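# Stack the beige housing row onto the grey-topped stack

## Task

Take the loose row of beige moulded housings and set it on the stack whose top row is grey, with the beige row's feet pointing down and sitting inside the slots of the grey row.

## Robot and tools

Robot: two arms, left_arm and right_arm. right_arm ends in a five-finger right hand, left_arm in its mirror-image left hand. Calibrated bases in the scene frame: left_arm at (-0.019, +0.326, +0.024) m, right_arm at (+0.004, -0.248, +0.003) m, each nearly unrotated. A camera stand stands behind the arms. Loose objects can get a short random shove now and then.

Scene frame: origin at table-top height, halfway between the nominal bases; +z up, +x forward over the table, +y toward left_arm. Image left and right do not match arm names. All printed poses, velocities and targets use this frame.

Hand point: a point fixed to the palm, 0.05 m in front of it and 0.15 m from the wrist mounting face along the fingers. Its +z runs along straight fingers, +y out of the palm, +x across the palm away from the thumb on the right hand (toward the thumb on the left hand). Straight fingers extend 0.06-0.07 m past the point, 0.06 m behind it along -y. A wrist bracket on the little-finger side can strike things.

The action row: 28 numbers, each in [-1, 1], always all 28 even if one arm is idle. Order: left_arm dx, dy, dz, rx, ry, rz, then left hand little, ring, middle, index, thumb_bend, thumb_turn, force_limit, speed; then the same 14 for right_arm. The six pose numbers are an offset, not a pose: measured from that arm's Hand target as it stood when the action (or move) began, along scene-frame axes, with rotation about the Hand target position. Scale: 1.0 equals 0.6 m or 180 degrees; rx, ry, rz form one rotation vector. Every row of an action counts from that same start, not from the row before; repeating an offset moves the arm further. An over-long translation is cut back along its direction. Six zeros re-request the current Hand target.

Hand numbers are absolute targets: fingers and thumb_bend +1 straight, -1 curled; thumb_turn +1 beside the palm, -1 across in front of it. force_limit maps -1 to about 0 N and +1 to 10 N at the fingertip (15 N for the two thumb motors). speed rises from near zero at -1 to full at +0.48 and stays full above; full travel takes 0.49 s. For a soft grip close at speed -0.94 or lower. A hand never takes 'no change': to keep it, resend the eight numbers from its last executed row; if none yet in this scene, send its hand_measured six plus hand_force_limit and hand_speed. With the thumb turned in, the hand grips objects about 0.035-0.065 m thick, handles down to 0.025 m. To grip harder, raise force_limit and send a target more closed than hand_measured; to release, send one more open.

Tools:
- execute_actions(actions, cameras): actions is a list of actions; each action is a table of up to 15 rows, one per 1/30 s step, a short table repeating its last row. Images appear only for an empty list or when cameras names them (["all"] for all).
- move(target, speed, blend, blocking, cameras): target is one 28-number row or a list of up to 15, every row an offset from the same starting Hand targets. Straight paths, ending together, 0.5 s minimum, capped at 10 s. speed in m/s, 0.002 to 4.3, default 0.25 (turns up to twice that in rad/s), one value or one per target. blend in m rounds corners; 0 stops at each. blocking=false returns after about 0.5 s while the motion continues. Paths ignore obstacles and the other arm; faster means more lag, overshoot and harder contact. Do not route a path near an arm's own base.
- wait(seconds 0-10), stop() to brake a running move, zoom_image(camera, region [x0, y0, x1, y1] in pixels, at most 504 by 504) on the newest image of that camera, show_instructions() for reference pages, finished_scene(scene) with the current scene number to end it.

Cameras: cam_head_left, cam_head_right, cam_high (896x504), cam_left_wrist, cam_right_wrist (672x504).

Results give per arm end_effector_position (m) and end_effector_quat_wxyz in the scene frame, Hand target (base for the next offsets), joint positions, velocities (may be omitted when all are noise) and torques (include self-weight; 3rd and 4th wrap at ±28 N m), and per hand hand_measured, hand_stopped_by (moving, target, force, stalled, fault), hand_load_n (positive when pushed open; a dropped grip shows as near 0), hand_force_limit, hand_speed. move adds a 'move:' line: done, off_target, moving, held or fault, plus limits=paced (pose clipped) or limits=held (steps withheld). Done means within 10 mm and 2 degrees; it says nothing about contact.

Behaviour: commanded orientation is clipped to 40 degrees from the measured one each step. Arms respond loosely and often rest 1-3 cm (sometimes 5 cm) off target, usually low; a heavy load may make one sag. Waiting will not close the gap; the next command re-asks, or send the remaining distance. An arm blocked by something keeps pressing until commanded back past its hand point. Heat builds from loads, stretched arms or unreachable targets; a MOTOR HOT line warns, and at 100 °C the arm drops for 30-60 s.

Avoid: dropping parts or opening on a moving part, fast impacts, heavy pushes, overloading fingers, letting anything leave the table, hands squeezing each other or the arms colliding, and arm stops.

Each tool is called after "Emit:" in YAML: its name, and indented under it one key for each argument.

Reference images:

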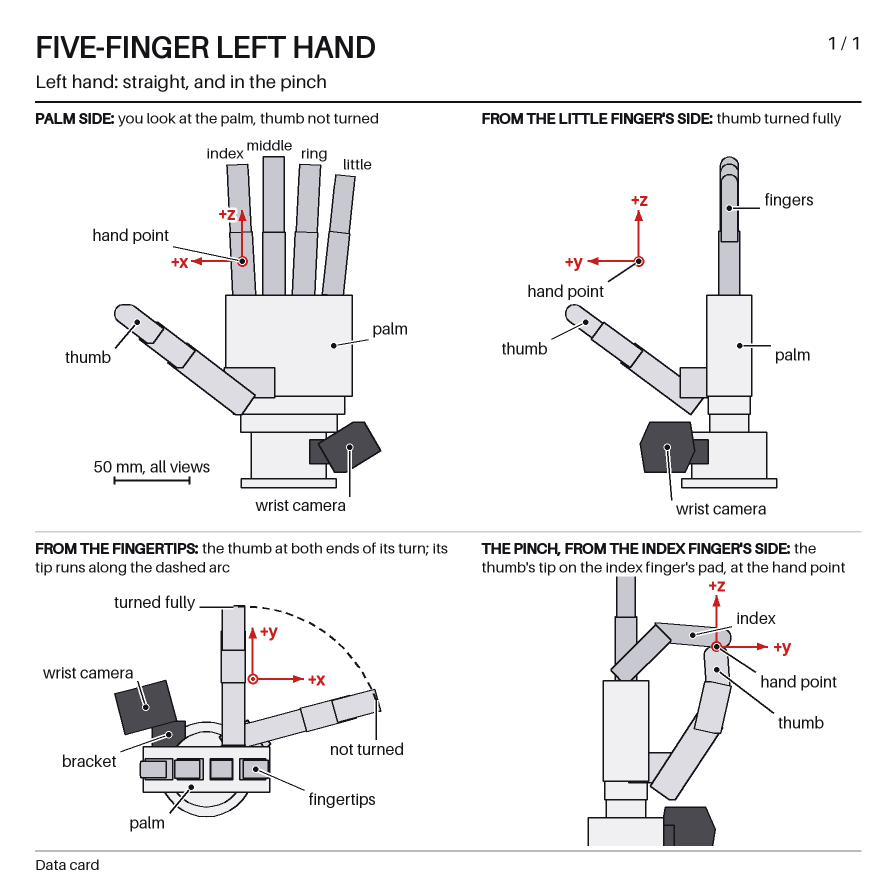

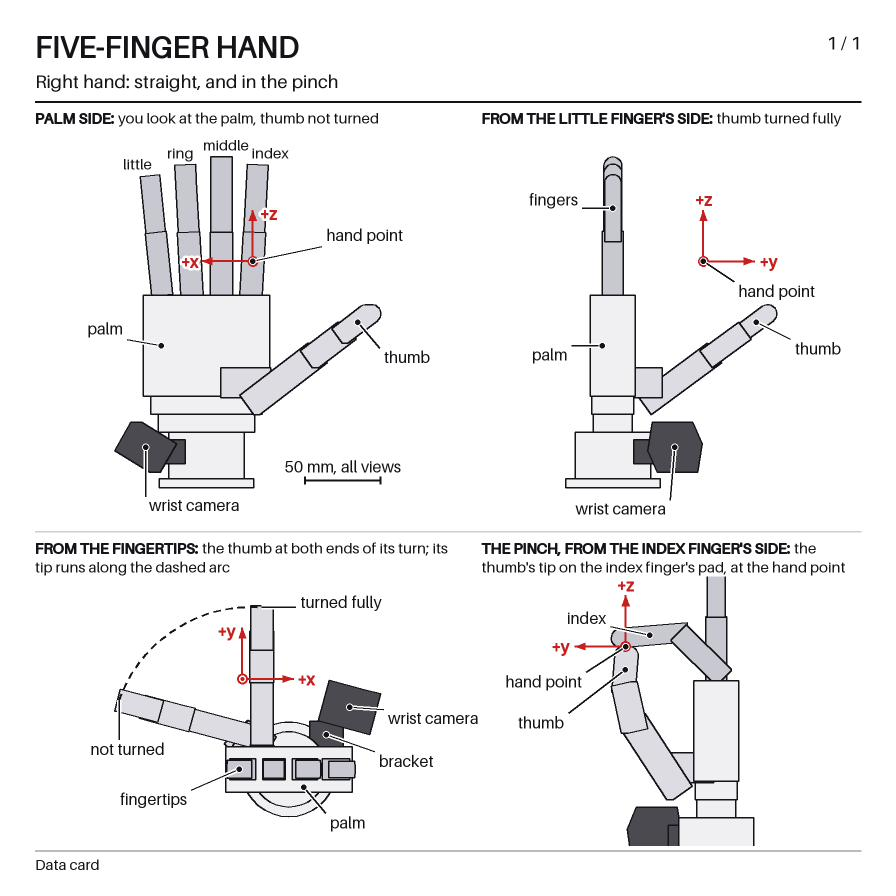

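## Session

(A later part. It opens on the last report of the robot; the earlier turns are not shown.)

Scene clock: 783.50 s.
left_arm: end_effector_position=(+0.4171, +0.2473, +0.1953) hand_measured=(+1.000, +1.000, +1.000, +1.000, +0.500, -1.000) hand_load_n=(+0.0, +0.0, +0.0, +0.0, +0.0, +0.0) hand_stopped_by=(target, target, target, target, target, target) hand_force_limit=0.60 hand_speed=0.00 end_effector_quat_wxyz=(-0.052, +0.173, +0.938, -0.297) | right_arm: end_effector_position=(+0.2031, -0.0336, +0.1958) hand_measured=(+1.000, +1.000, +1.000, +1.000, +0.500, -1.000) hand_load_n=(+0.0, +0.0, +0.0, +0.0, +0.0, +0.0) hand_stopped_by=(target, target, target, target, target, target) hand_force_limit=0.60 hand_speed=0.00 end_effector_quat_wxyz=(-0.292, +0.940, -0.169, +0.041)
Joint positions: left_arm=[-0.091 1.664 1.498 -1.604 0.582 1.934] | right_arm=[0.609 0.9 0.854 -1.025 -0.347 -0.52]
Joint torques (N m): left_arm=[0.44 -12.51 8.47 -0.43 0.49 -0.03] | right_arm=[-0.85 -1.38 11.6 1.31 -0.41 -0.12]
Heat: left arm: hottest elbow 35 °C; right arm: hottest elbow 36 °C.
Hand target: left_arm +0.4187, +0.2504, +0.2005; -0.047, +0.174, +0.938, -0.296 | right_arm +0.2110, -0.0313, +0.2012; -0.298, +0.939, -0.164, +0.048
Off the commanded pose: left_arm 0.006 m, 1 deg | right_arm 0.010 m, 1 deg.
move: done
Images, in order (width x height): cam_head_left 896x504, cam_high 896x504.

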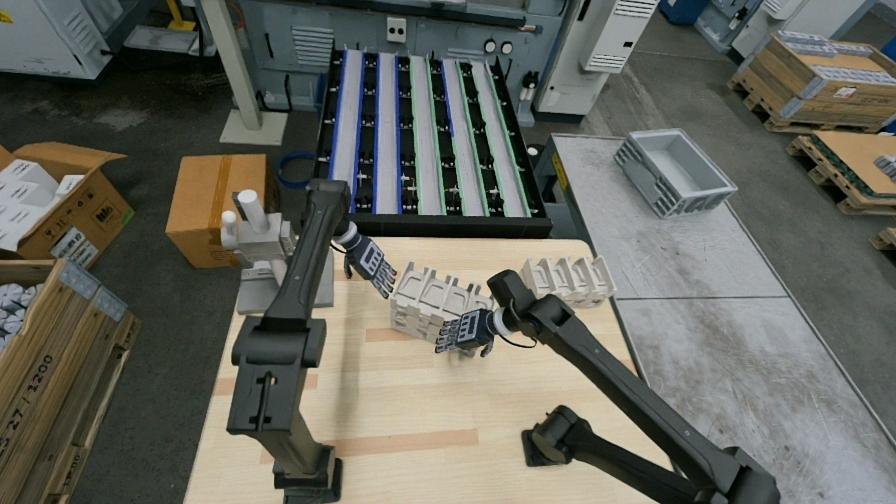

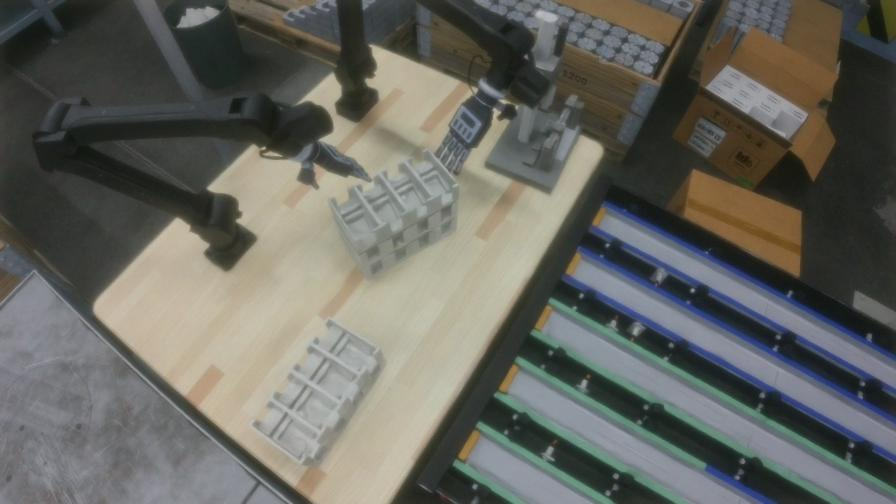

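Emit:
move:
  target: [0,0,0.0,0,0,0,1,1,1,1,0.5,-1,0.6,0,0.0056,-0.001,0.003,0,0,0,1,1,1,1,0.5,-1,0.6,0]
  speed: 0.03

Emit:
move:
  target: [0,0,0.0,0,0,0,1,1,1,1,0.5,-1,0.6,0,0.0056,-0.001,0.002,0,0,0,1,1,1,1,0.5,-1,0.6,0]
  speed: 0.03

Emit:
move:
  target: [0,0,0.0,0,0,0,1,1,1,1,0.5,-1,0.6,0,0.004,-0.001,0.001,0,0,0,1,1,1,1,0.5,-1,0.6,0]
  speed: 0.03
  cameras: ["cam_high","cam_head_left"]

Emit:
zoom_image:
  camera: "cam_high"
  region: [320, 120, 420, 220]

Scene clock: 786.27 s.
left_arm: end_effector_position=(+0.4171, +0.2473, +0.1953) hand_measured=(+1.000, +1.000, +1.000, +1.000, +0.500, -1.000) hand_load_n=(+0.0, -0.5, +0.0, +0.0, -0.5, +0.0) hand_stopped_by=(target, target, target, target, target, target) hand_force_limit=0.60 hand_speed=0.00 end_effector_quat_wxyz=(-0.052, +0.173, +0.938, -0.297) | right_arm: end_effector_position=(+0.2051, -0.0349, +0.1939) hand_measured=(+1.000, +1.000, +1.000, +1.000, +0.500, -1.000) hand_load_n=(+0.0, +0.0, +0.0, +0.0, +0.0, +0.0) hand_stopped_by=(target, target, target, target, target, target) hand_force_limit=0.60 hand_speed=0.00 end_effector_quat_wxyz=(-0.291, +0.941, -0.169, +0.040)
Joint positions: left_arm=[-0.091 1.664 1.498 -1.604 0.582 1.934] | right_arm=[0.6 0.907 0.854 -1.025 -0.351 -0.528]
Joint torques (N m): left_arm=[0.44 -12.51 8.46 -0.43 0.49 -0.04] | right_arm=[-0.85 -1.44 12.37 1.14 -0.41 -0.12]
Heat: left arm: hottest elbow 35 °C; right arm: hottest elbow 35 °C.
Hand target: left_arm +0.4187, +0.2504, +0.2005; -0.047, +0.174, +0.938, -0.296 | right_arm +0.2143, -0.0319, +0.2029; -0.298, +0.939, -0.164, +0.048
Off the commanded pose: left_arm 0.006 m, 1 deg | right_arm 0.013 m, 1 deg.
move: off_target (right_arm)

Scene clock: 786.97 s.
left_arm: end_effector_position=(+0.4171, +0.2473, +0.1953) hand_measured=(+1.000, +1.000, +1.000, +1.000, +0.500, -1.000) hand_load_n=(+0.0, +0.0, +0.0, +0.0, +0.0, +0.0) hand_stopped_by=(target, target, target, target, target, target) hand_force_limit=0.60 hand_speed=0.00 end_effector_quat_wxyz=(-0.052, +0.173, +0.938, -0.297) | right_arm: end_effector_position=(+0.2073, -0.0363, +0.1921) hand_measured=(+1.000, +1.000, +1.000, +1.000, +0.500, -1.000) hand_load_n=(+0.0, +0.0, +0.0, +0.0, +0.0, +0.0) hand_stopped_by=(target, target, target, target, target, target) hand_force_limit=0.60 hand_speed=0.00 end_effector_quat_wxyz=(-0.289, +0.941, -0.170, +0.038)
Joint positions: left_arm=[-0.091 1.664 1.498 -1.604 0.582 1.934] | right_arm=[0.591 0.915 0.854 -1.025 -0.355 -0.536]
Joint torques (N m): left_arm=[0.38 -12.57 8.46 -0.43 0.49 -0.04] | right_arm=[-0.85 -1.55 13 1.02 -0.42 -0.12]
Heat: left arm: hottest elbow 35 °C; right arm: hottest elbow 35 °C.
Hand target: left_arm +0.4187, +0.2504, +0.2005; -0.047, +0.174, +0.938, -0.296 | right_arm +0.2177, -0.0325, +0.2041; -0.298, +0.939, -0.164, +0.048
Off the commanded pose: left_arm 0.006 m, 1 deg | right_arm 0.016 m, 2 deg.
move: off_target (right_arm)

Scene clock: 787.67 s.
left_arm: end_effector_position=(+0.4171, +0.2473, +0.1953) hand_measured=(+1.000, +1.000, +1.000, +1.000, +0.500, -1.000) hand_load_n=(+0.0, +0.0, +0.0, +0.0, +0.0, +0.0) hand_stopped_by=(target, target, target, target, target, target) hand_force_limit=0.60 hand_speed=0.00 end_effector_quat_wxyz=(-0.052, +0.173, +0.938, -0.297) | right_arm: end_effector_position=(+0.2088, -0.0373, +0.1908) hand_measured=(+1.000, +1.000, +1.000, +1.000, +0.500, -1.000) hand_load_n=(+0.0, +0.0, +0.0, +0.0, +0.0, +0.0) hand_stopped_by=(target, target, target, target, target, target) hand_force_limit=0.60 hand_speed=0.00 end_effector_quat_wxyz=(-0.289, +0.942, -0.170, +0.037)
Joint positions: left_arm=[-0.091 1.664 1.498 -1.604 0.582 1.934] | right_arm=[0.585 0.92 0.854 -1.025 -0.358 -0.542]
Joint torques (N m): left_arm=[0.38 -12.51 8.46 -0.43 0.49 -0.04] | right_arm=[-0.91 -1.61 13.41 0.96 -0.41 -0.12]
Heat: left arm: hottest elbow 35 °C; right arm: hottest elbow 35 °C.
Hand target: left_arm +0.4187, +0.2504, +0.2005; -0.047, +0.174, +0.938, -0.296 | right_arm +0.2201, -0.0331, +0.2047; -0.297, +0.939, -0.164, +0.048
Off the commanded pose: left_arm 0.006 m, 1 deg | right_arm 0.018 m, 2 deg.
move: off_target (right_arm)
Images, in order (width x height): cam_head_left 896x504, cam_high 896x504.

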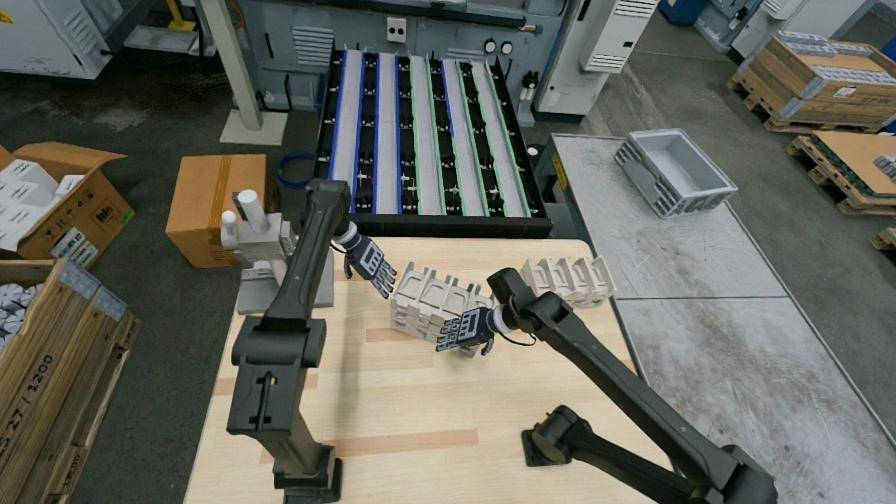

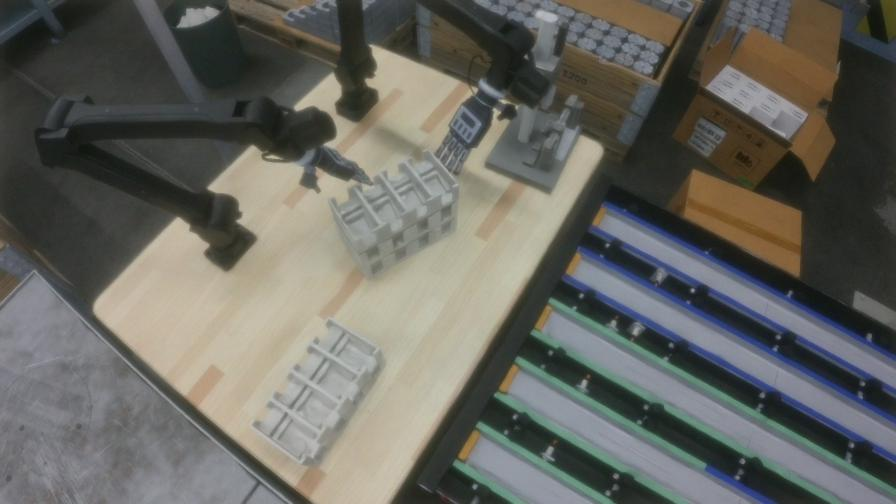

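Scaled by 5.040 from the camera's 896x504 image, which has a finer 1280x720 frame.

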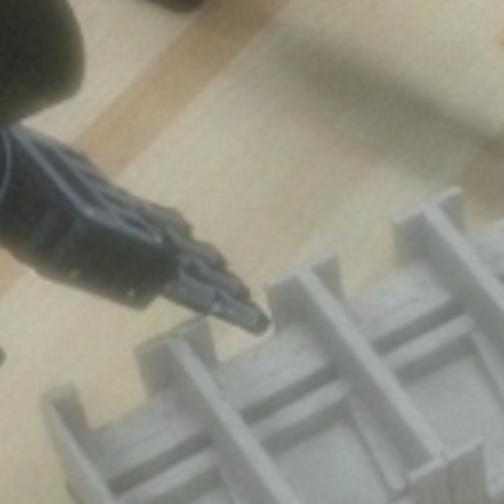

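Emit:
move:
  target: [0,0,0.0,0,0,0,1,1,1,1,0.5,-1,0.6,0,0.004,0.001,0.01,0,0,0,1,1,1,1,0.5,-1,0.6,0]
  speed: 0.03

Emit:
move:
  target: [0,0,0.0,0,0,0,1,1,1,1,0.5,-1,0.6,0,0.004,0.001,0.006,0,0,0,1,1,1,1,0.5,-1,0.6,0]
  speed: 0.03
  cameras: ["cam_high","cam_head_left"]

Emit:
zoom_image:
  camera: "cam_high"
  region: [320, 120, 420, 220]

Emit:
zoom_image:
  camera: "cam_high"
  region: [390, 180, 460, 250]

Emit:
zoom_image:
  camera: "cam_high"
  region: [335, 210, 405, 280]

Scene clock: 790.00 s.
left_arm: end_effector_position=(+0.4171, +0.2473, +0.1953) hand_measured=(+1.000, +1.000, +1.000, +1.000, +0.500, -1.000) hand_load_n=(+0.0, +0.0, -0.5, +0.0, +0.0, +0.0) hand_stopped_by=(target, target, target, target, target, target) hand_force_limit=0.60 hand_speed=0.00 end_effector_quat_wxyz=(-0.052, +0.173, +0.938, -0.297) | right_arm: end_effector_position=(+0.2100, -0.0373, +0.1927) hand_measured=(+1.000, +1.000, +1.000, +1.000, +0.500, -1.000) hand_load_n=(+0.0, -0.5, +0.0, +0.0, +0.0, +0.0) hand_stopped_by=(target, target, target, target, target, target) hand_force_limit=0.60 hand_speed=0.00 end_effector_quat_wxyz=(-0.288, +0.942, -0.170, +0.036)
Joint positions: left_arm=[-0.091 1.664 1.498 -1.604 0.582 1.934] | right_arm=[0.582 0.925 0.862 -1.033 -0.36 -0.546]
Joint torques (N m): left_arm=[0.38 -12.51 8.47 -0.42 0.49 -0.03] | right_arm=[-0.85 -1.61 14.32 0.72 -0.42 -0.12]
Heat: left arm: hottest elbow 35 °C; right arm: hottest elbow 36 °C.
Hand target: left_arm +0.4187, +0.2504, +0.2005; -0.047, +0.174, +0.938, -0.296 | right_arm +0.2225, -0.0325, +0.2107; -0.298, +0.939, -0.164, +0.048
Off the commanded pose: left_arm 0.006 m, 1 deg | right_arm 0.022 m, 2 deg.
move: off_target (right_arm)

Scene clock: 790.73 s.
left_arm: end_effector_position=(+0.4171, +0.2473, +0.1953) hand_measured=(+1.000, +1.000, +1.000, +1.000, +0.500, -1.000) hand_load_n=(+0.0, +0.0, +0.0, +0.0, +0.0, +0.0) hand_stopped_by=(target, target, target, target, target, target) hand_force_limit=0.60 hand_speed=0.00 end_effector_quat_wxyz=(-0.052, +0.173, +0.938, -0.297) | right_arm: end_effector_position=(+0.2125, -0.0367, +0.1964) hand_measured=(+1.000, +1.000, +1.000, +1.000, +0.500, -1.000) hand_load_n=(+0.0, +0.0, +0.0, +0.0, +0.0, +0.0) hand_stopped_by=(target, target, target, target, target, target) hand_force_limit=0.60 hand_speed=0.00 end_effector_quat_wxyz=(-0.288, +0.942, -0.170, +0.036)
Joint positions: left_arm=[-0.091 1.664 1.498 -1.604 0.582 1.934] | right_arm=[0.579 0.931 0.876 -1.04 -0.361 -0.548]
Joint torques (N m): left_arm=[0.38 -12.51 8.47 -0.43 0.49 -0.04] | right_arm=[-0.91 -1.67 14.32 0.7 -0.42 -0.13]
Heat: left arm: hottest elbow 35 °C; right arm: hottest elbow 36 °C.
Hand target: left_arm +0.4187, +0.2504, +0.2005; -0.047, +0.174, +0.938, -0.296 | right_arm +0.2249, -0.0320, +0.2143; -0.297, +0.939, -0.164, +0.048
Off the commanded pose: left_arm 0.006 m, 1 deg | right_arm 0.022 m, 2 deg.
move: off_target (right_arm)
Images, in order (width x height): cam_head_left 896x504, cam_high 896x504.

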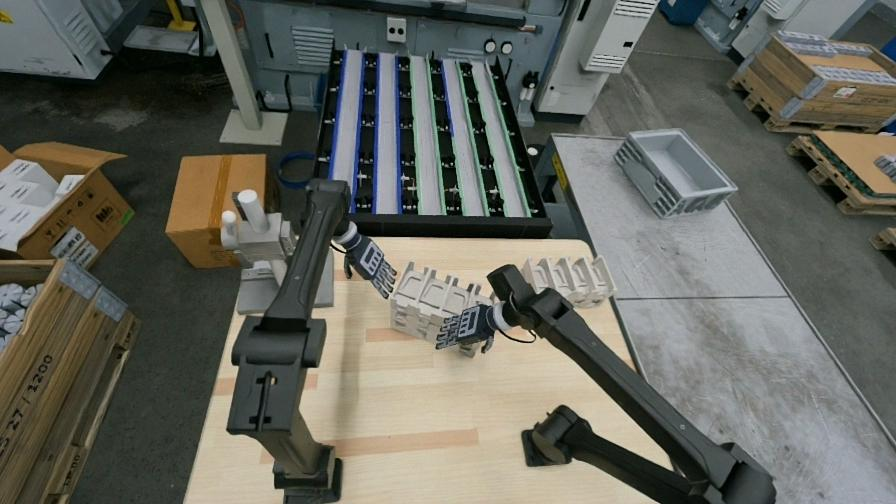

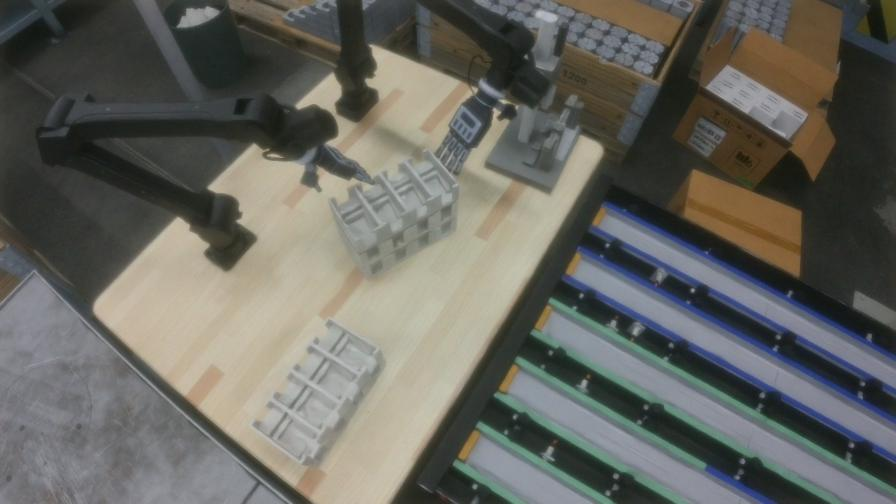

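Scaled by 5.040 from the camera's 896x504 image, which has a finer 1280x720 frame.

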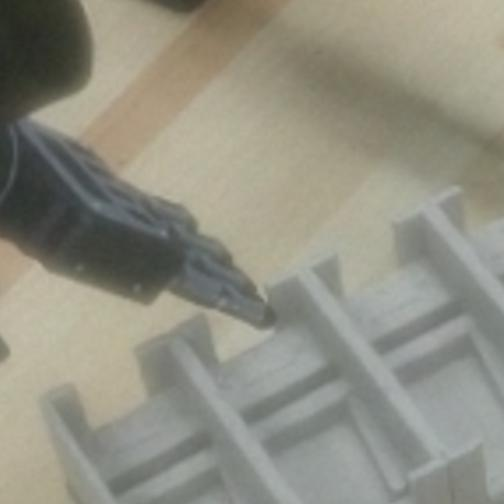

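Scaled by 7.200 from the camera's 896x504 image, which has a finer 1280x720 frame.

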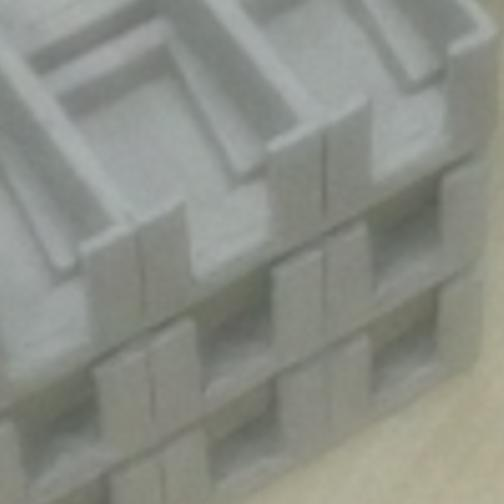

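Scaled by 7.200 from the camera's 896x504 image, which has a finer 1280x720 frame.

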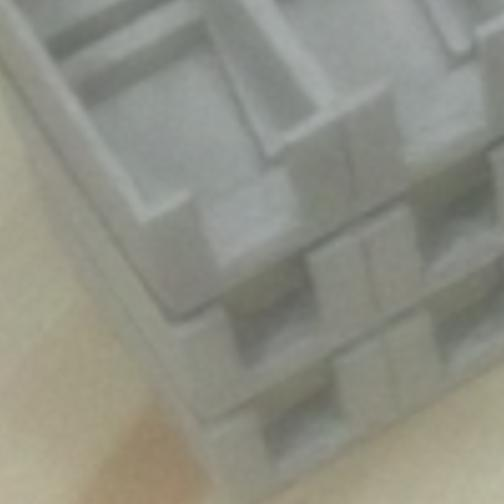

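Emit:
move:
  target: [0,0,0.0,0,0,0,1,1,1,1,0.5,-1,0.6,0,0.004,-0.001,0.0,0,0,0,1,1,1,1,0.5,-1,0.6,0]
  speed: 0.03

Emit:
move:
  target: [0,0,0.0,0,0,0,1,1,1,1,0.5,-1,0.6,0,0.004,-0.001,0.0,0,0,0,1,1,1,1,0.5,-1,0.6,0]
  speed: 0.03

Emit:
move:
  target: [0,0,0.0,0,0,0,1,1,1,1,0.5,-1,0.6,0,0.003,-0.001,0.0,0,0,0,1,1,1,1,0.5,-1,0.6,0]
  speed: 0.03
  cameras: ["cam_high","cam_head_left"]

Emit:
zoom_image:
  camera: "cam_high"
  region: [320, 120, 420, 220]

Emit:
zoom_image:
  camera: "cam_high"
  region: [390, 180, 460, 250]

Emit:
zoom_image:
  camera: "cam_high"
  region: [335, 210, 405, 280]

Scene clock: 793.27 s.
left_arm: end_effector_position=(+0.4171, +0.2473, +0.1953) hand_measured=(+1.000, +1.000, +1.000, +1.000, +0.500, -1.000) hand_load_n=(+0.0, +0.0, +0.0, +0.0, +0.0, +0.0) hand_stopped_by=(target, target, target, target, target, target) hand_force_limit=0.60 hand_speed=0.00 end_effector_quat_wxyz=(-0.052, +0.173, +0.938, -0.297) | right_arm: end_effector_position=(+0.2140, -0.0377, +0.1950) hand_measured=(+1.000, +1.000, +1.000, +1.000, +0.500, -1.000) hand_load_n=(+0.0, +0.0, +0.0, +0.0, +0.0, +0.0) hand_stopped_by=(target, target, target, target, target, target) hand_force_limit=0.60 hand_speed=0.00 end_effector_quat_wxyz=(-0.287, +0.942, -0.171, +0.035)
Joint positions: left_arm=[-0.091 1.664 1.498 -1.604 0.582 1.934] | right_arm=[0.572 0.937 0.876 -1.04 -0.364 -0.554]
Joint torques (N m): left_arm=[0.38 -12.51 8.46 -0.43 0.49 -0.04] | right_arm=[-0.91 -1.67 14.58 0.72 -0.43 -0.11]
Heat: left arm: hottest elbow 35 °C; right arm: hottest elbow 36 °C.
Hand target: left_arm +0.4187, +0.2504, +0.2005; -0.047, +0.174, +0.938, -0.296 | right_arm +0.2272, -0.0325, +0.2143; -0.298, +0.939, -0.164, +0.048
Off the commanded pose: left_arm 0.006 m, 1 deg | right_arm 0.024 m, 2 deg.
move: off_target (right_arm)

Scene clock: 793.97 s.
left_arm: end_effector_position=(+0.4171, +0.2473, +0.1953) hand_measured=(+1.000, +1.000, +1.000, +1.000, +0.500, -1.000) hand_load_n=(+0.0, -0.5, +0.0, +0.0, +0.0, +0.0) hand_stopped_by=(target, target, target, target, target, target) hand_force_limit=0.60 hand_speed=0.00 end_effector_quat_wxyz=(-0.052, +0.173, +0.938, -0.297) | right_arm: end_effector_position=(+0.2165, -0.0380, +0.1960) hand_measured=(+1.000, +1.000, +1.000, +1.000, +0.500, -1.000) hand_load_n=(+0.0, +0.0, +0.0, +0.0, +0.0, +0.0) hand_stopped_by=(target, target, target, target, target, target) hand_force_limit=0.60 hand_speed=0.00 end_effector_quat_wxyz=(-0.287, +0.942, -0.171, +0.035)
Joint positions: left_arm=[-0.091 1.664 1.498 -1.604 0.582 1.934] | right_arm=[0.566 0.942 0.881 -1.041 -0.368 -0.56]
Joint torques (N m): left_arm=[0.38 -12.51 8.46 -0.43 0.49 -0.04] | right_arm=[-0.91 -1.79 14.39 0.75 -0.43 -0.13]
Heat: left arm: hottest elbow 35 °C; right arm: hottest elbow 36 °C.
Hand target: left_arm +0.4187, +0.2504, +0.2005; -0.047, +0.174, +0.938, -0.296 | right_arm +0.2296, -0.0331, +0.2142; -0.297, +0.939, -0.164, +0.048
Off the commanded pose: left_arm 0.006 m, 1 deg | right_arm 0.023 m, 2 deg.
move: off_target (right_arm)

Scene clock: 794.67 s.
left_arm: end_effector_position=(+0.4171, +0.2473, +0.1953) hand_measured=(+1.000, +1.000, +1.000, +1.000, +0.500, -1.000) hand_load_n=(+0.0, +0.0, +0.0, +0.0, +0.0, +0.0) hand_stopped_by=(target, target, target, target, target, target) hand_force_limit=0.60 hand_speed=0.00 end_effector_quat_wxyz=(-0.052, +0.173, +0.938, -0.297) | right_arm: end_effector_position=(+0.2178, -0.0389, +0.1949) hand_measured=(+1.000, +1.000, +1.000, +1.000, +0.500, -1.000) hand_load_n=(+0.0, +0.0, +0.0, +0.0, +0.0, +0.0) hand_stopped_by=(target, target, target, target, target, target) hand_force_limit=0.60 hand_speed=0.00 end_effector_quat_wxyz=(-0.286, +0.942, -0.171, +0.034)
Joint positions: left_arm=[-0.091 1.664 1.498 -1.604 0.582 1.934] | right_arm=[0.561 0.946 0.881 -1.041 -0.37 -0.565]
Joint torques (N m): left_arm=[0.38 -12.51 8.46 -0.43 0.49 -0.04] | right_arm=[-0.91 -1.96 14.6 0.73 -0.43 -0.12]
Heat: left arm: hottest elbow 35 °C; right arm: hottest elbow 36 °C.
Hand target: left_arm +0.4187, +0.2504, +0.2005; -0.047, +0.174, +0.938, -0.296 | right_arm +0.2314, -0.0337, +0.2142; -0.297, +0.939, -0.164, +0.048
Off the commanded pose: left_arm 0.006 m, 1 deg | right_arm 0.024 m, 2 deg.
move: off_target (right_arm)
Images, in order (width x height): cam_head_left 896x504, cam_high 896x504.

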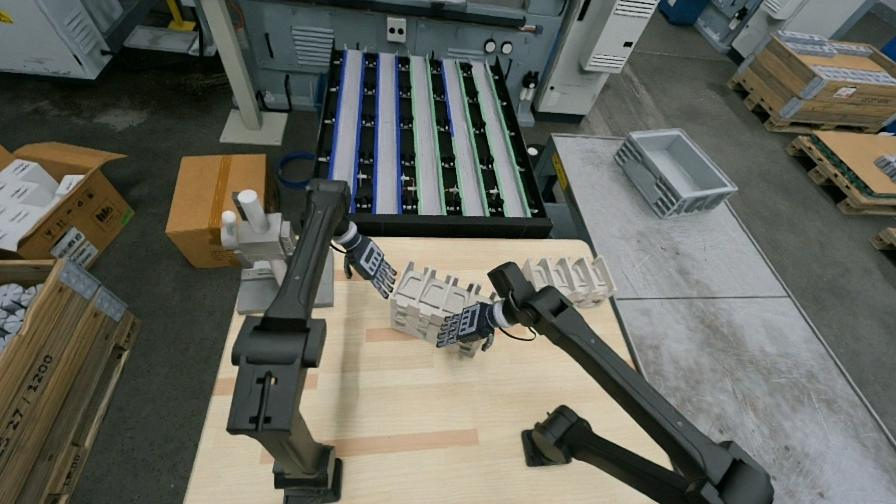

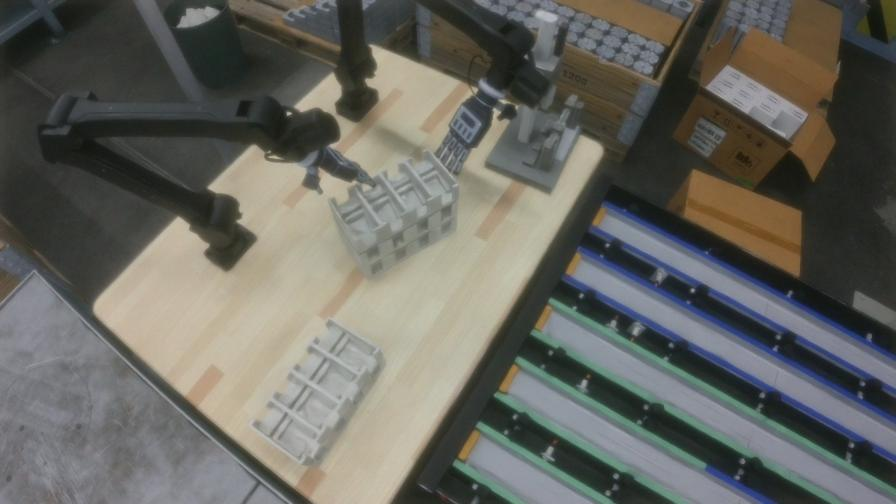

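Scaled by 5.040 from the camera's 896x504 image, which has a finer 1280x720 frame.

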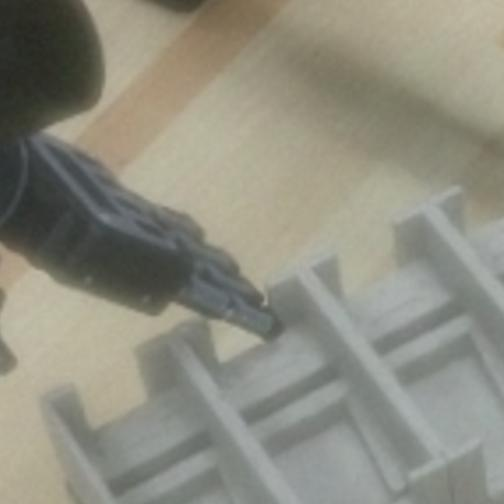

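Scaled by 7.200 from the camera's 896x504 image, which has a finer 1280x720 frame.

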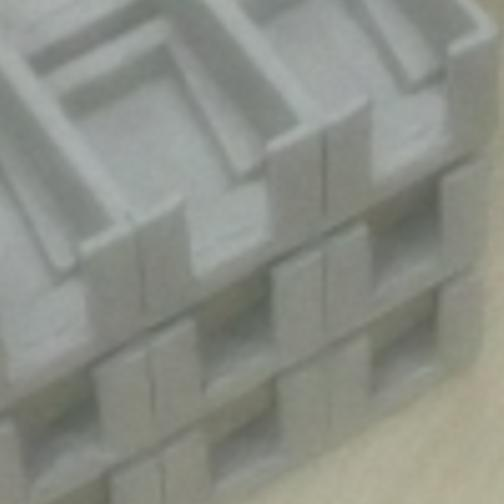

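Scaled by 7.200 from the camera's 896x504 image, which has a finer 1280x720 frame.

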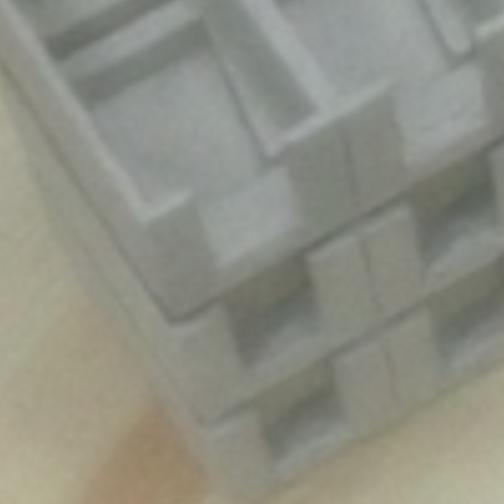

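Emit:
move:
  target: [0,0,0.0,0,0,0,1,1,1,1,0.5,-1,0.6,0,0.005,0,0.0,0,0,0,1,1,1,1,0.5,-1,0.6,0]
  speed: 0.03

Emit:
move:
  target: [0,0,0.0,0,0,0,1,1,1,1,0.5,-1,0.6,0,0.005,0,0.0,0,0,0,1,1,1,1,0.5,-1,0.6,0]
  speed: 0.03

Emit:
move:
  target: [0,0,0.0,0,0,0,1,1,1,1,0.5,-1,0.6,0,0.003,-0.00,0.0,0,0,0,1,1,1,1,0.5,-1,0.6,0]
  speed: 0.03
  cameras: ["cam_high","cam_head_left"]

Emit:
zoom_image:
  camera: "cam_high"
  region: [320, 120, 420, 220]

Emit:
zoom_image:
  camera: "cam_high"
  region: [390, 180, 460, 250]

Emit:
zoom_image:
  camera: "cam_high"
  region: [335, 210, 405, 280]

Scene clock: 797.83 s.
left_arm: end_effector_position=(+0.4171, +0.2473, +0.1953) hand_measured=(+1.000, +1.000, +1.000, +1.000, +0.500, -1.000) hand_load_n=(+0.0, +0.0, +0.0, +0.0, +0.0, +0.0) hand_stopped_by=(target, target, target, target, target, target) hand_force_limit=0.60 hand_speed=0.00 end_effector_quat_wxyz=(-0.052, +0.173, +0.938, -0.297) | right_arm: end_effector_position=(+0.2201, -0.0392, +0.1955) hand_measured=(+1.000, +1.000, +1.000, +1.000, +0.500, -1.000) hand_load_n=(-0.5, -0.5, +0.0, +0.0, +0.0, +0.0) hand_stopped_by=(target, target, target, target, target, target) hand_force_limit=0.60 hand_speed=0.00 end_effector_quat_wxyz=(-0.286, +0.942, -0.172, +0.034)
Joint positions: left_arm=[-0.091 1.664 1.498 -1.604 0.582 1.934] | right_arm=[0.555 0.952 0.886 -1.043 -0.373 -0.569]
Joint torques (N m): left_arm=[0.38 -12.57 8.46 -0.42 0.49 -0.03] | right_arm=[-0.91 -1.85 14.53 0.83 -0.42 -0.14]
Heat: left arm: hottest elbow 35 °C; right arm: hottest elbow 37 °C.
Hand target: left_arm +0.4187, +0.2504, +0.2005; -0.047, +0.174, +0.938, -0.296 | right_arm +0.2345, -0.0337, +0.2143; -0.298, +0.939, -0.164, +0.048
Off the commanded pose: left_arm 0.006 m, 1 deg | right_arm 0.024 m, 2 deg.
move: off_target (right_arm)

Scene clock: 798.53 s.
left_arm: end_effector_position=(+0.4171, +0.2473, +0.1953) hand_measured=(+1.000, +1.000, +1.000, +1.000, +0.500, -1.000) hand_load_n=(+0.0, +0.0, +0.0, +0.0, +0.0, +0.0) hand_stopped_by=(target, target, target, target, target, target) hand_force_limit=0.60 hand_speed=0.00 end_effector_quat_wxyz=(-0.052, +0.173, +0.938, -0.297) | right_arm: end_effector_position=(+0.2236, -0.0389, +0.1964) hand_measured=(+1.000, +1.000, +1.000, +1.000, +0.500, -1.000) hand_load_n=(+0.0, +0.0, +0.0, +0.0, +0.0, +0.0) hand_stopped_by=(target, target, target, target, target, target) hand_force_limit=0.60 hand_speed=0.00 end_effector_quat_wxyz=(-0.286, +0.942, -0.171, +0.034)
Joint positions: left_arm=[-0.091 1.664 1.498 -1.604 0.582 1.934] | right_arm=[0.55 0.962 0.894 -1.043 -0.375 -0.576]
Joint torques (N m): left_arm=[0.38 -12.51 8.46 -0.43 0.49 -0.03] | right_arm=[-0.85 -2.02 14.31 0.87 -0.43 -0.14]
Heat: left arm: hottest elbow 35 °C; right arm: hottest elbow 37 °C.
Hand target: left_arm +0.4187, +0.2504, +0.2005; -0.047, +0.174, +0.938, -0.296 | right_arm +0.2375, -0.0336, +0.2143; -0.298, +0.939, -0.164, +0.048
Off the commanded pose: left_arm 0.006 m, 1 deg | right_arm 0.023 m, 2 deg.
move: off_target (right_arm)

Scene clock: 799.23 s.
left_arm: end_effector_position=(+0.4171, +0.2473, +0.1953) hand_measured=(+1.000, +1.000, +1.000, +1.000, +0.500, -1.000) hand_load_n=(+0.0, +0.0, +0.0, +0.0, +0.0, +0.0) hand_stopped_by=(target, target, target, target, target, target) hand_force_limit=0.60 hand_speed=0.00 end_effector_quat_wxyz=(-0.052, +0.173, +0.938, -0.297) | right_arm: end_effector_position=(+0.2245, -0.0394, +0.1951) hand_measured=(+1.000, +1.000, +1.000, +1.000, +0.500, -1.000) hand_load_n=(+0.0, +0.0, +0.0, +0.0, +0.0, +0.0) hand_stopped_by=(target, target, target, target, target, target) hand_force_limit=0.60 hand_speed=0.00 end_effector_quat_wxyz=(-0.285, +0.942, -0.171, +0.033)
Joint positions: left_arm=[-0.091 1.664 1.498 -1.604 0.582 1.934] | right_arm=[0.546 0.966 0.894 -1.043 -0.377 -0.579]
Joint torques (N m): left_arm=[0.38 -12.51 8.46 -0.43 0.49 -0.04] | right_arm=[-0.85 -2.08 14.54 0.9 -0.44 -0.13]
Heat: left arm: hottest elbow 35 °C; right arm: hottest elbow 37 °C.
Hand target: left_arm +0.4187, +0.2504, +0.2005; -0.047, +0.174, +0.938, -0.296 | right_arm +0.2394, -0.0337, +0.2143; -0.297, +0.939, -0.164, +0.048
Off the commanded pose: left_arm 0.006 m, 1 deg | right_arm 0.025 m, 2 deg.
move: off_target (right_arm)
Images, in order (width x height): cam_head_left 896x504, cam_high 896x504.

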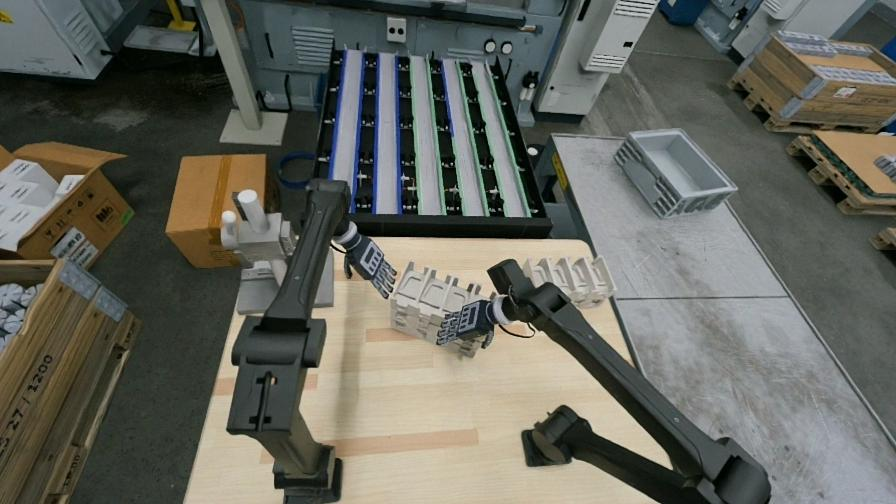

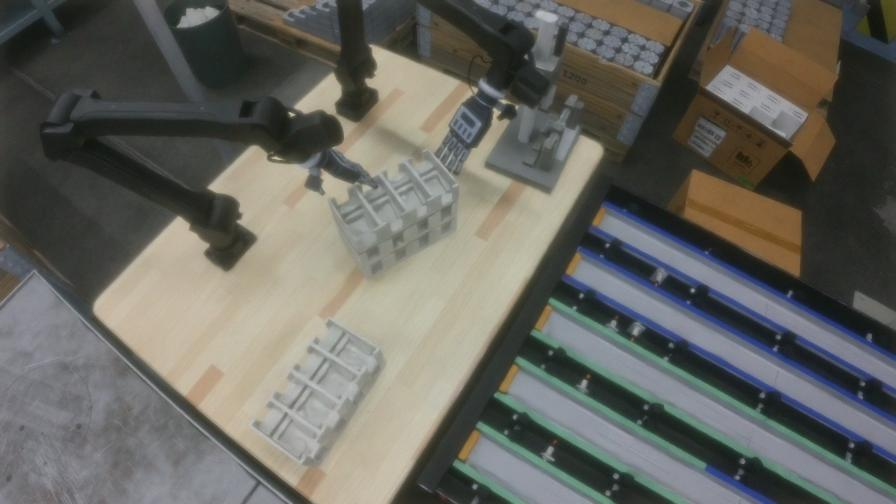

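Scaled by 5.040 from the camera's 896x504 image, which has a finer 1280x720 frame.

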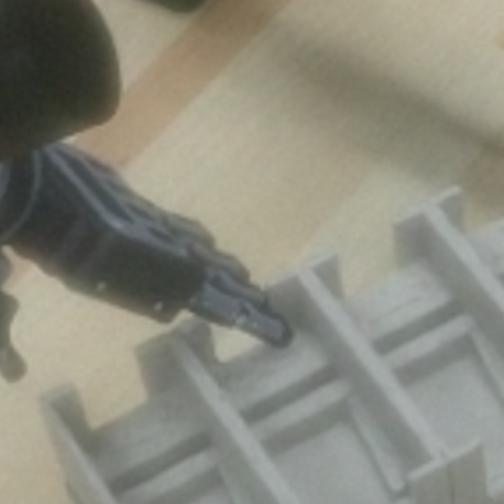

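Scaled by 7.200 from the camera's 896x504 image, which has a finer 1280x720 frame.

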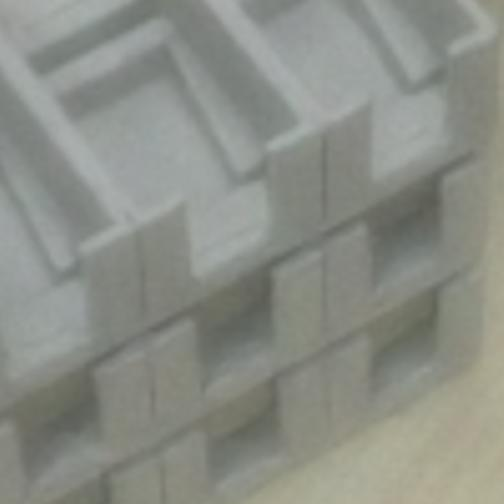

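Scaled by 7.200 from the camera's 896x504 image, which has a finer 1280x720 frame.

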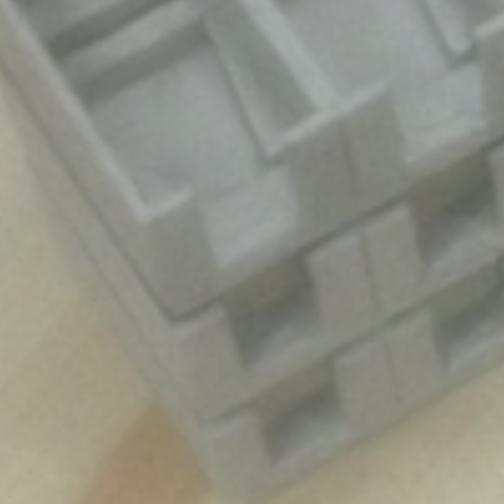

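Emit:
move:
  target: [0,0,0.0,0,0,0,1,1,1,1,0.5,-1,0.6,0,0.005,-0.001,-0.002,0,0,0,1,1,1,1,0.5,-1,0.6,0]
  speed: 0.03

Emit:
move:
  target: [0,0,0.0,0,0,0,1,1,1,1,0.5,-1,0.6,0,0.005,-0.001,0.0,0,0,0,1,1,1,1,0.5,-1,0.6,0]
  speed: 0.03

Emit:
move:
  target: [0,0,0.0,0,0,0,1,1,1,1,0.5,-1,0.6,0,0.004,-0.001,0.0,0,0,0,1,1,1,1,0.5,-1,0.6,0]
  speed: 0.03
  cameras: ["cam_high","cam_head_left"]

Emit:
zoom_image:
  camera: "cam_high"
  region: [320, 120, 420, 220]

Emit:
zoom_image:
  camera: "cam_high"
  region: [390, 180, 460, 250]

Emit:
zoom_image:
  camera: "cam_high"
  region: [335, 210, 405, 280]

Scene clock: 801.60 s.
left_arm: end_effector_position=(+0.4171, +0.2473, +0.1953) hand_measured=(+1.000, +1.000, +1.000, +1.000, +0.500, -1.000) hand_load_n=(+0.0, +0.0, -0.5, +0.0, +0.0, +0.0) hand_stopped_by=(target, target, target, target, target, target) hand_force_limit=0.60 hand_speed=0.00 end_effector_quat_wxyz=(-0.052, +0.173, +0.938, -0.297) | right_arm: end_effector_position=(+0.2263, -0.0406, +0.1933) hand_measured=(+1.000, +1.000, +1.000, +1.000, +0.500, -1.000) hand_load_n=(+0.0, -0.5, +0.0, -0.5, +0.0, +0.0) hand_stopped_by=(target, target, target, target, target, target) hand_force_limit=0.60 hand_speed=0.00 end_effector_quat_wxyz=(-0.284, +0.943, -0.172, +0.031)
Joint positions: left_arm=[-0.091 1.664 1.498 -1.604 0.582 1.934] | right_arm=[0.539 0.973 0.894 -1.043 -0.38 -0.586]
Joint torques (N m): left_arm=[0.38 -12.51 8.46 -0.43 0.49 -0.04] | right_arm=[-0.85 -2.26 14.63 0.99 -0.43 -0.12]
Heat: left arm: hottest elbow 35 °C; right arm: hottest elbow 37 °C.
Hand target: left_arm +0.4187, +0.2504, +0.2005; -0.047, +0.174, +0.938, -0.296 | right_arm +0.2424, -0.0343, +0.2131; -0.298, +0.939, -0.164, +0.048
Off the commanded pose: left_arm 0.006 m, 1 deg | right_arm 0.026 m, 3 deg.
move: off_target (right_arm)

Scene clock: 802.30 s.
left_arm: end_effector_position=(+0.4171, +0.2473, +0.1953) hand_measured=(+1.000, +1.000, +1.000, +1.000, +0.500, -1.000) hand_load_n=(+0.0, +0.0, +0.0, +0.0, +0.0, +0.0) hand_stopped_by=(target, target, target, target, target, target) hand_force_limit=0.60 hand_speed=0.00 end_effector_quat_wxyz=(-0.052, +0.173, +0.938, -0.297) | right_arm: end_effector_position=(+0.2274, -0.0396, +0.1938) hand_measured=(+1.000, +1.000, +1.000, +1.000, +0.500, -1.000) hand_load_n=(+0.0, -0.5, +0.0, +0.0, -0.5, +0.0) hand_stopped_by=(target, target, target, target, target, target) hand_force_limit=0.60 hand_speed=0.00 end_effector_quat_wxyz=(-0.286, +0.943, -0.170, +0.029)
Joint positions: left_arm=[-0.091 1.664 1.498 -1.604 0.582 1.934] | right_arm=[0.536 0.978 0.898 -1.043 -0.388 -0.592]
Joint torques (N m): left_arm=[0.38 -12.51 8.47 -0.43 0.49 -0.03] | right_arm=[-1.14 -2.2 14.71 0.98 -0.26 -0.13]
Heat: left arm: hottest elbow 35 °C; right arm: hottest elbow 37 °C.
Hand target: left_arm +0.4187, +0.2504, +0.2005; -0.047, +0.174, +0.938, -0.296 | right_arm +0.2453, -0.0348, +0.2132; -0.298, +0.939, -0.164, +0.048
Off the commanded pose: left_arm 0.006 m, 1 deg | right_arm 0.027 m, 3 deg.
move: off_target (right_arm)

Scene clock: 803.00 s.
left_arm: end_effector_position=(+0.4171, +0.2473, +0.1953) hand_measured=(+1.000, +1.000, +1.000, +1.000, +0.500, -1.000) hand_load_n=(+0.0, +0.0, +0.0, +0.0, +0.0, +0.0) hand_stopped_by=(target, target, target, target, target, target) hand_force_limit=0.60 hand_speed=0.00 end_effector_quat_wxyz=(-0.052, +0.173, +0.938, -0.297) | right_arm: end_effector_position=(+0.2292, -0.0398, +0.1937) hand_measured=(+1.000, +1.000, +1.000, +1.000, +0.500, -1.000) hand_load_n=(+0.0, -0.5, +0.0, +0.0, +0.0, +0.0) hand_stopped_by=(target, target, target, target, target, target) hand_force_limit=0.60 hand_speed=0.00 end_effector_quat_wxyz=(-0.286, +0.943, -0.169, +0.028)
Joint positions: left_arm=[-0.091 1.664 1.498 -1.604 0.582 1.934] | right_arm=[0.531 0.984 0.901 -1.043 -0.392 -0.597]
Joint torques (N m): left_arm=[0.38 -12.51 8.47 -0.42 0.49 -0.03] | right_arm=[-1.38 -2.14 14.75 0.98 -0.19 -0.13]
Heat: left arm: hottest elbow 35 °C; right arm: hottest elbow 37 °C.
Hand target: left_arm +0.4187, +0.2504, +0.2005; -0.047, +0.174, +0.938, -0.296 | right_arm +0.2478, -0.0355, +0.2131; -0.298, +0.939, -0.164, +0.048
Off the commanded pose: left_arm 0.006 m, 1 deg | right_arm 0.027 m, 3 deg.
move: off_target (right_arm)
Images, in order (width x height): cam_head_left 896x504, cam_high 896x504.

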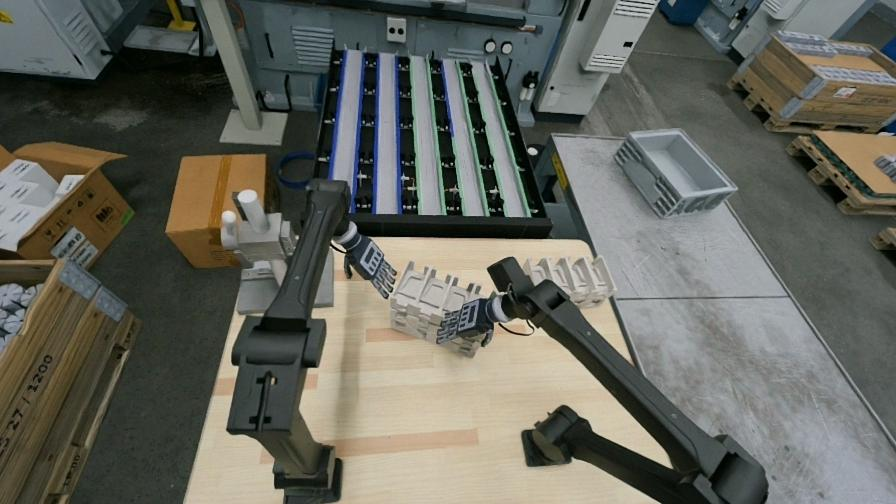

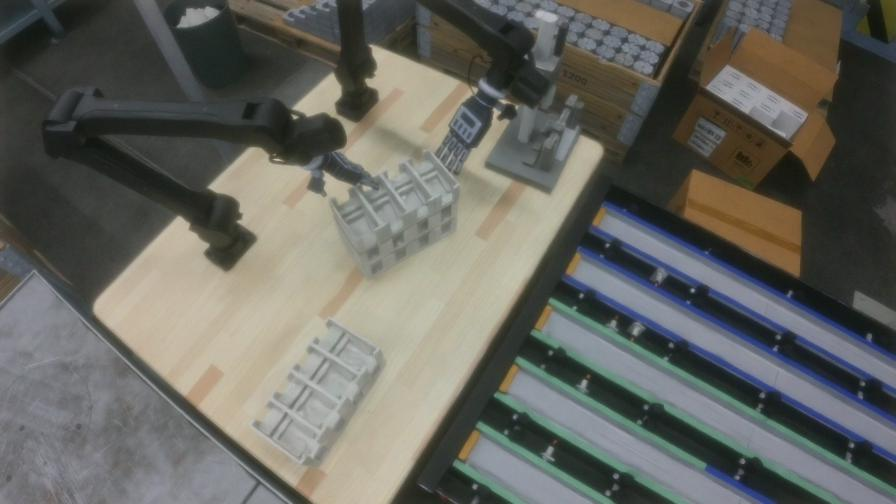

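Scaled by 5.040 from the camera's 896x504 image, which has a finer 1280x720 frame.

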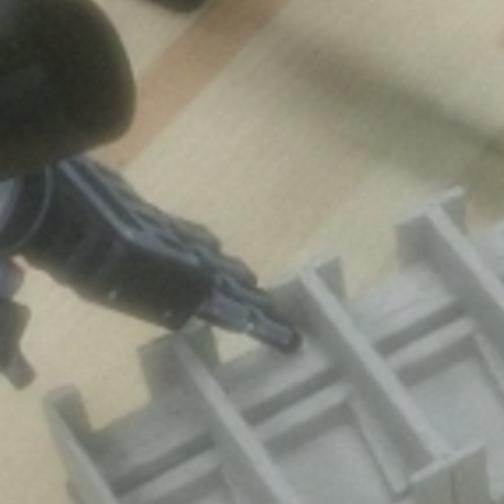

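Scaled by 7.200 from the camera's 896x504 image, which has a finer 1280x720 frame.

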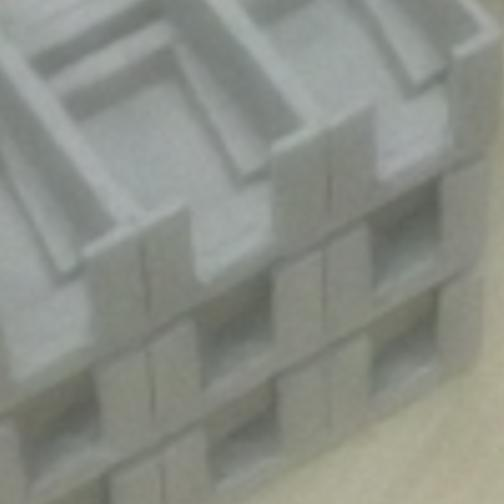

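Scaled by 7.200 from the camera's 896x504 image, which has a finer 1280x720 frame.

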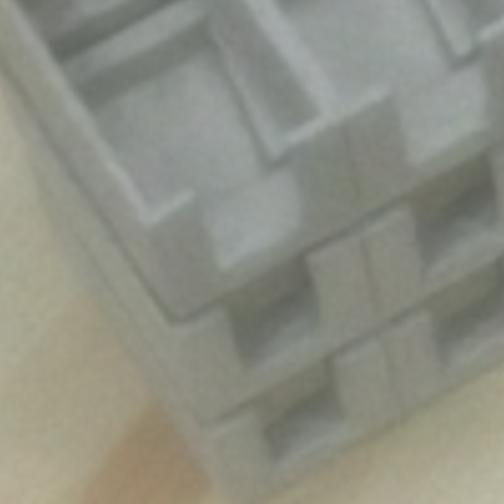

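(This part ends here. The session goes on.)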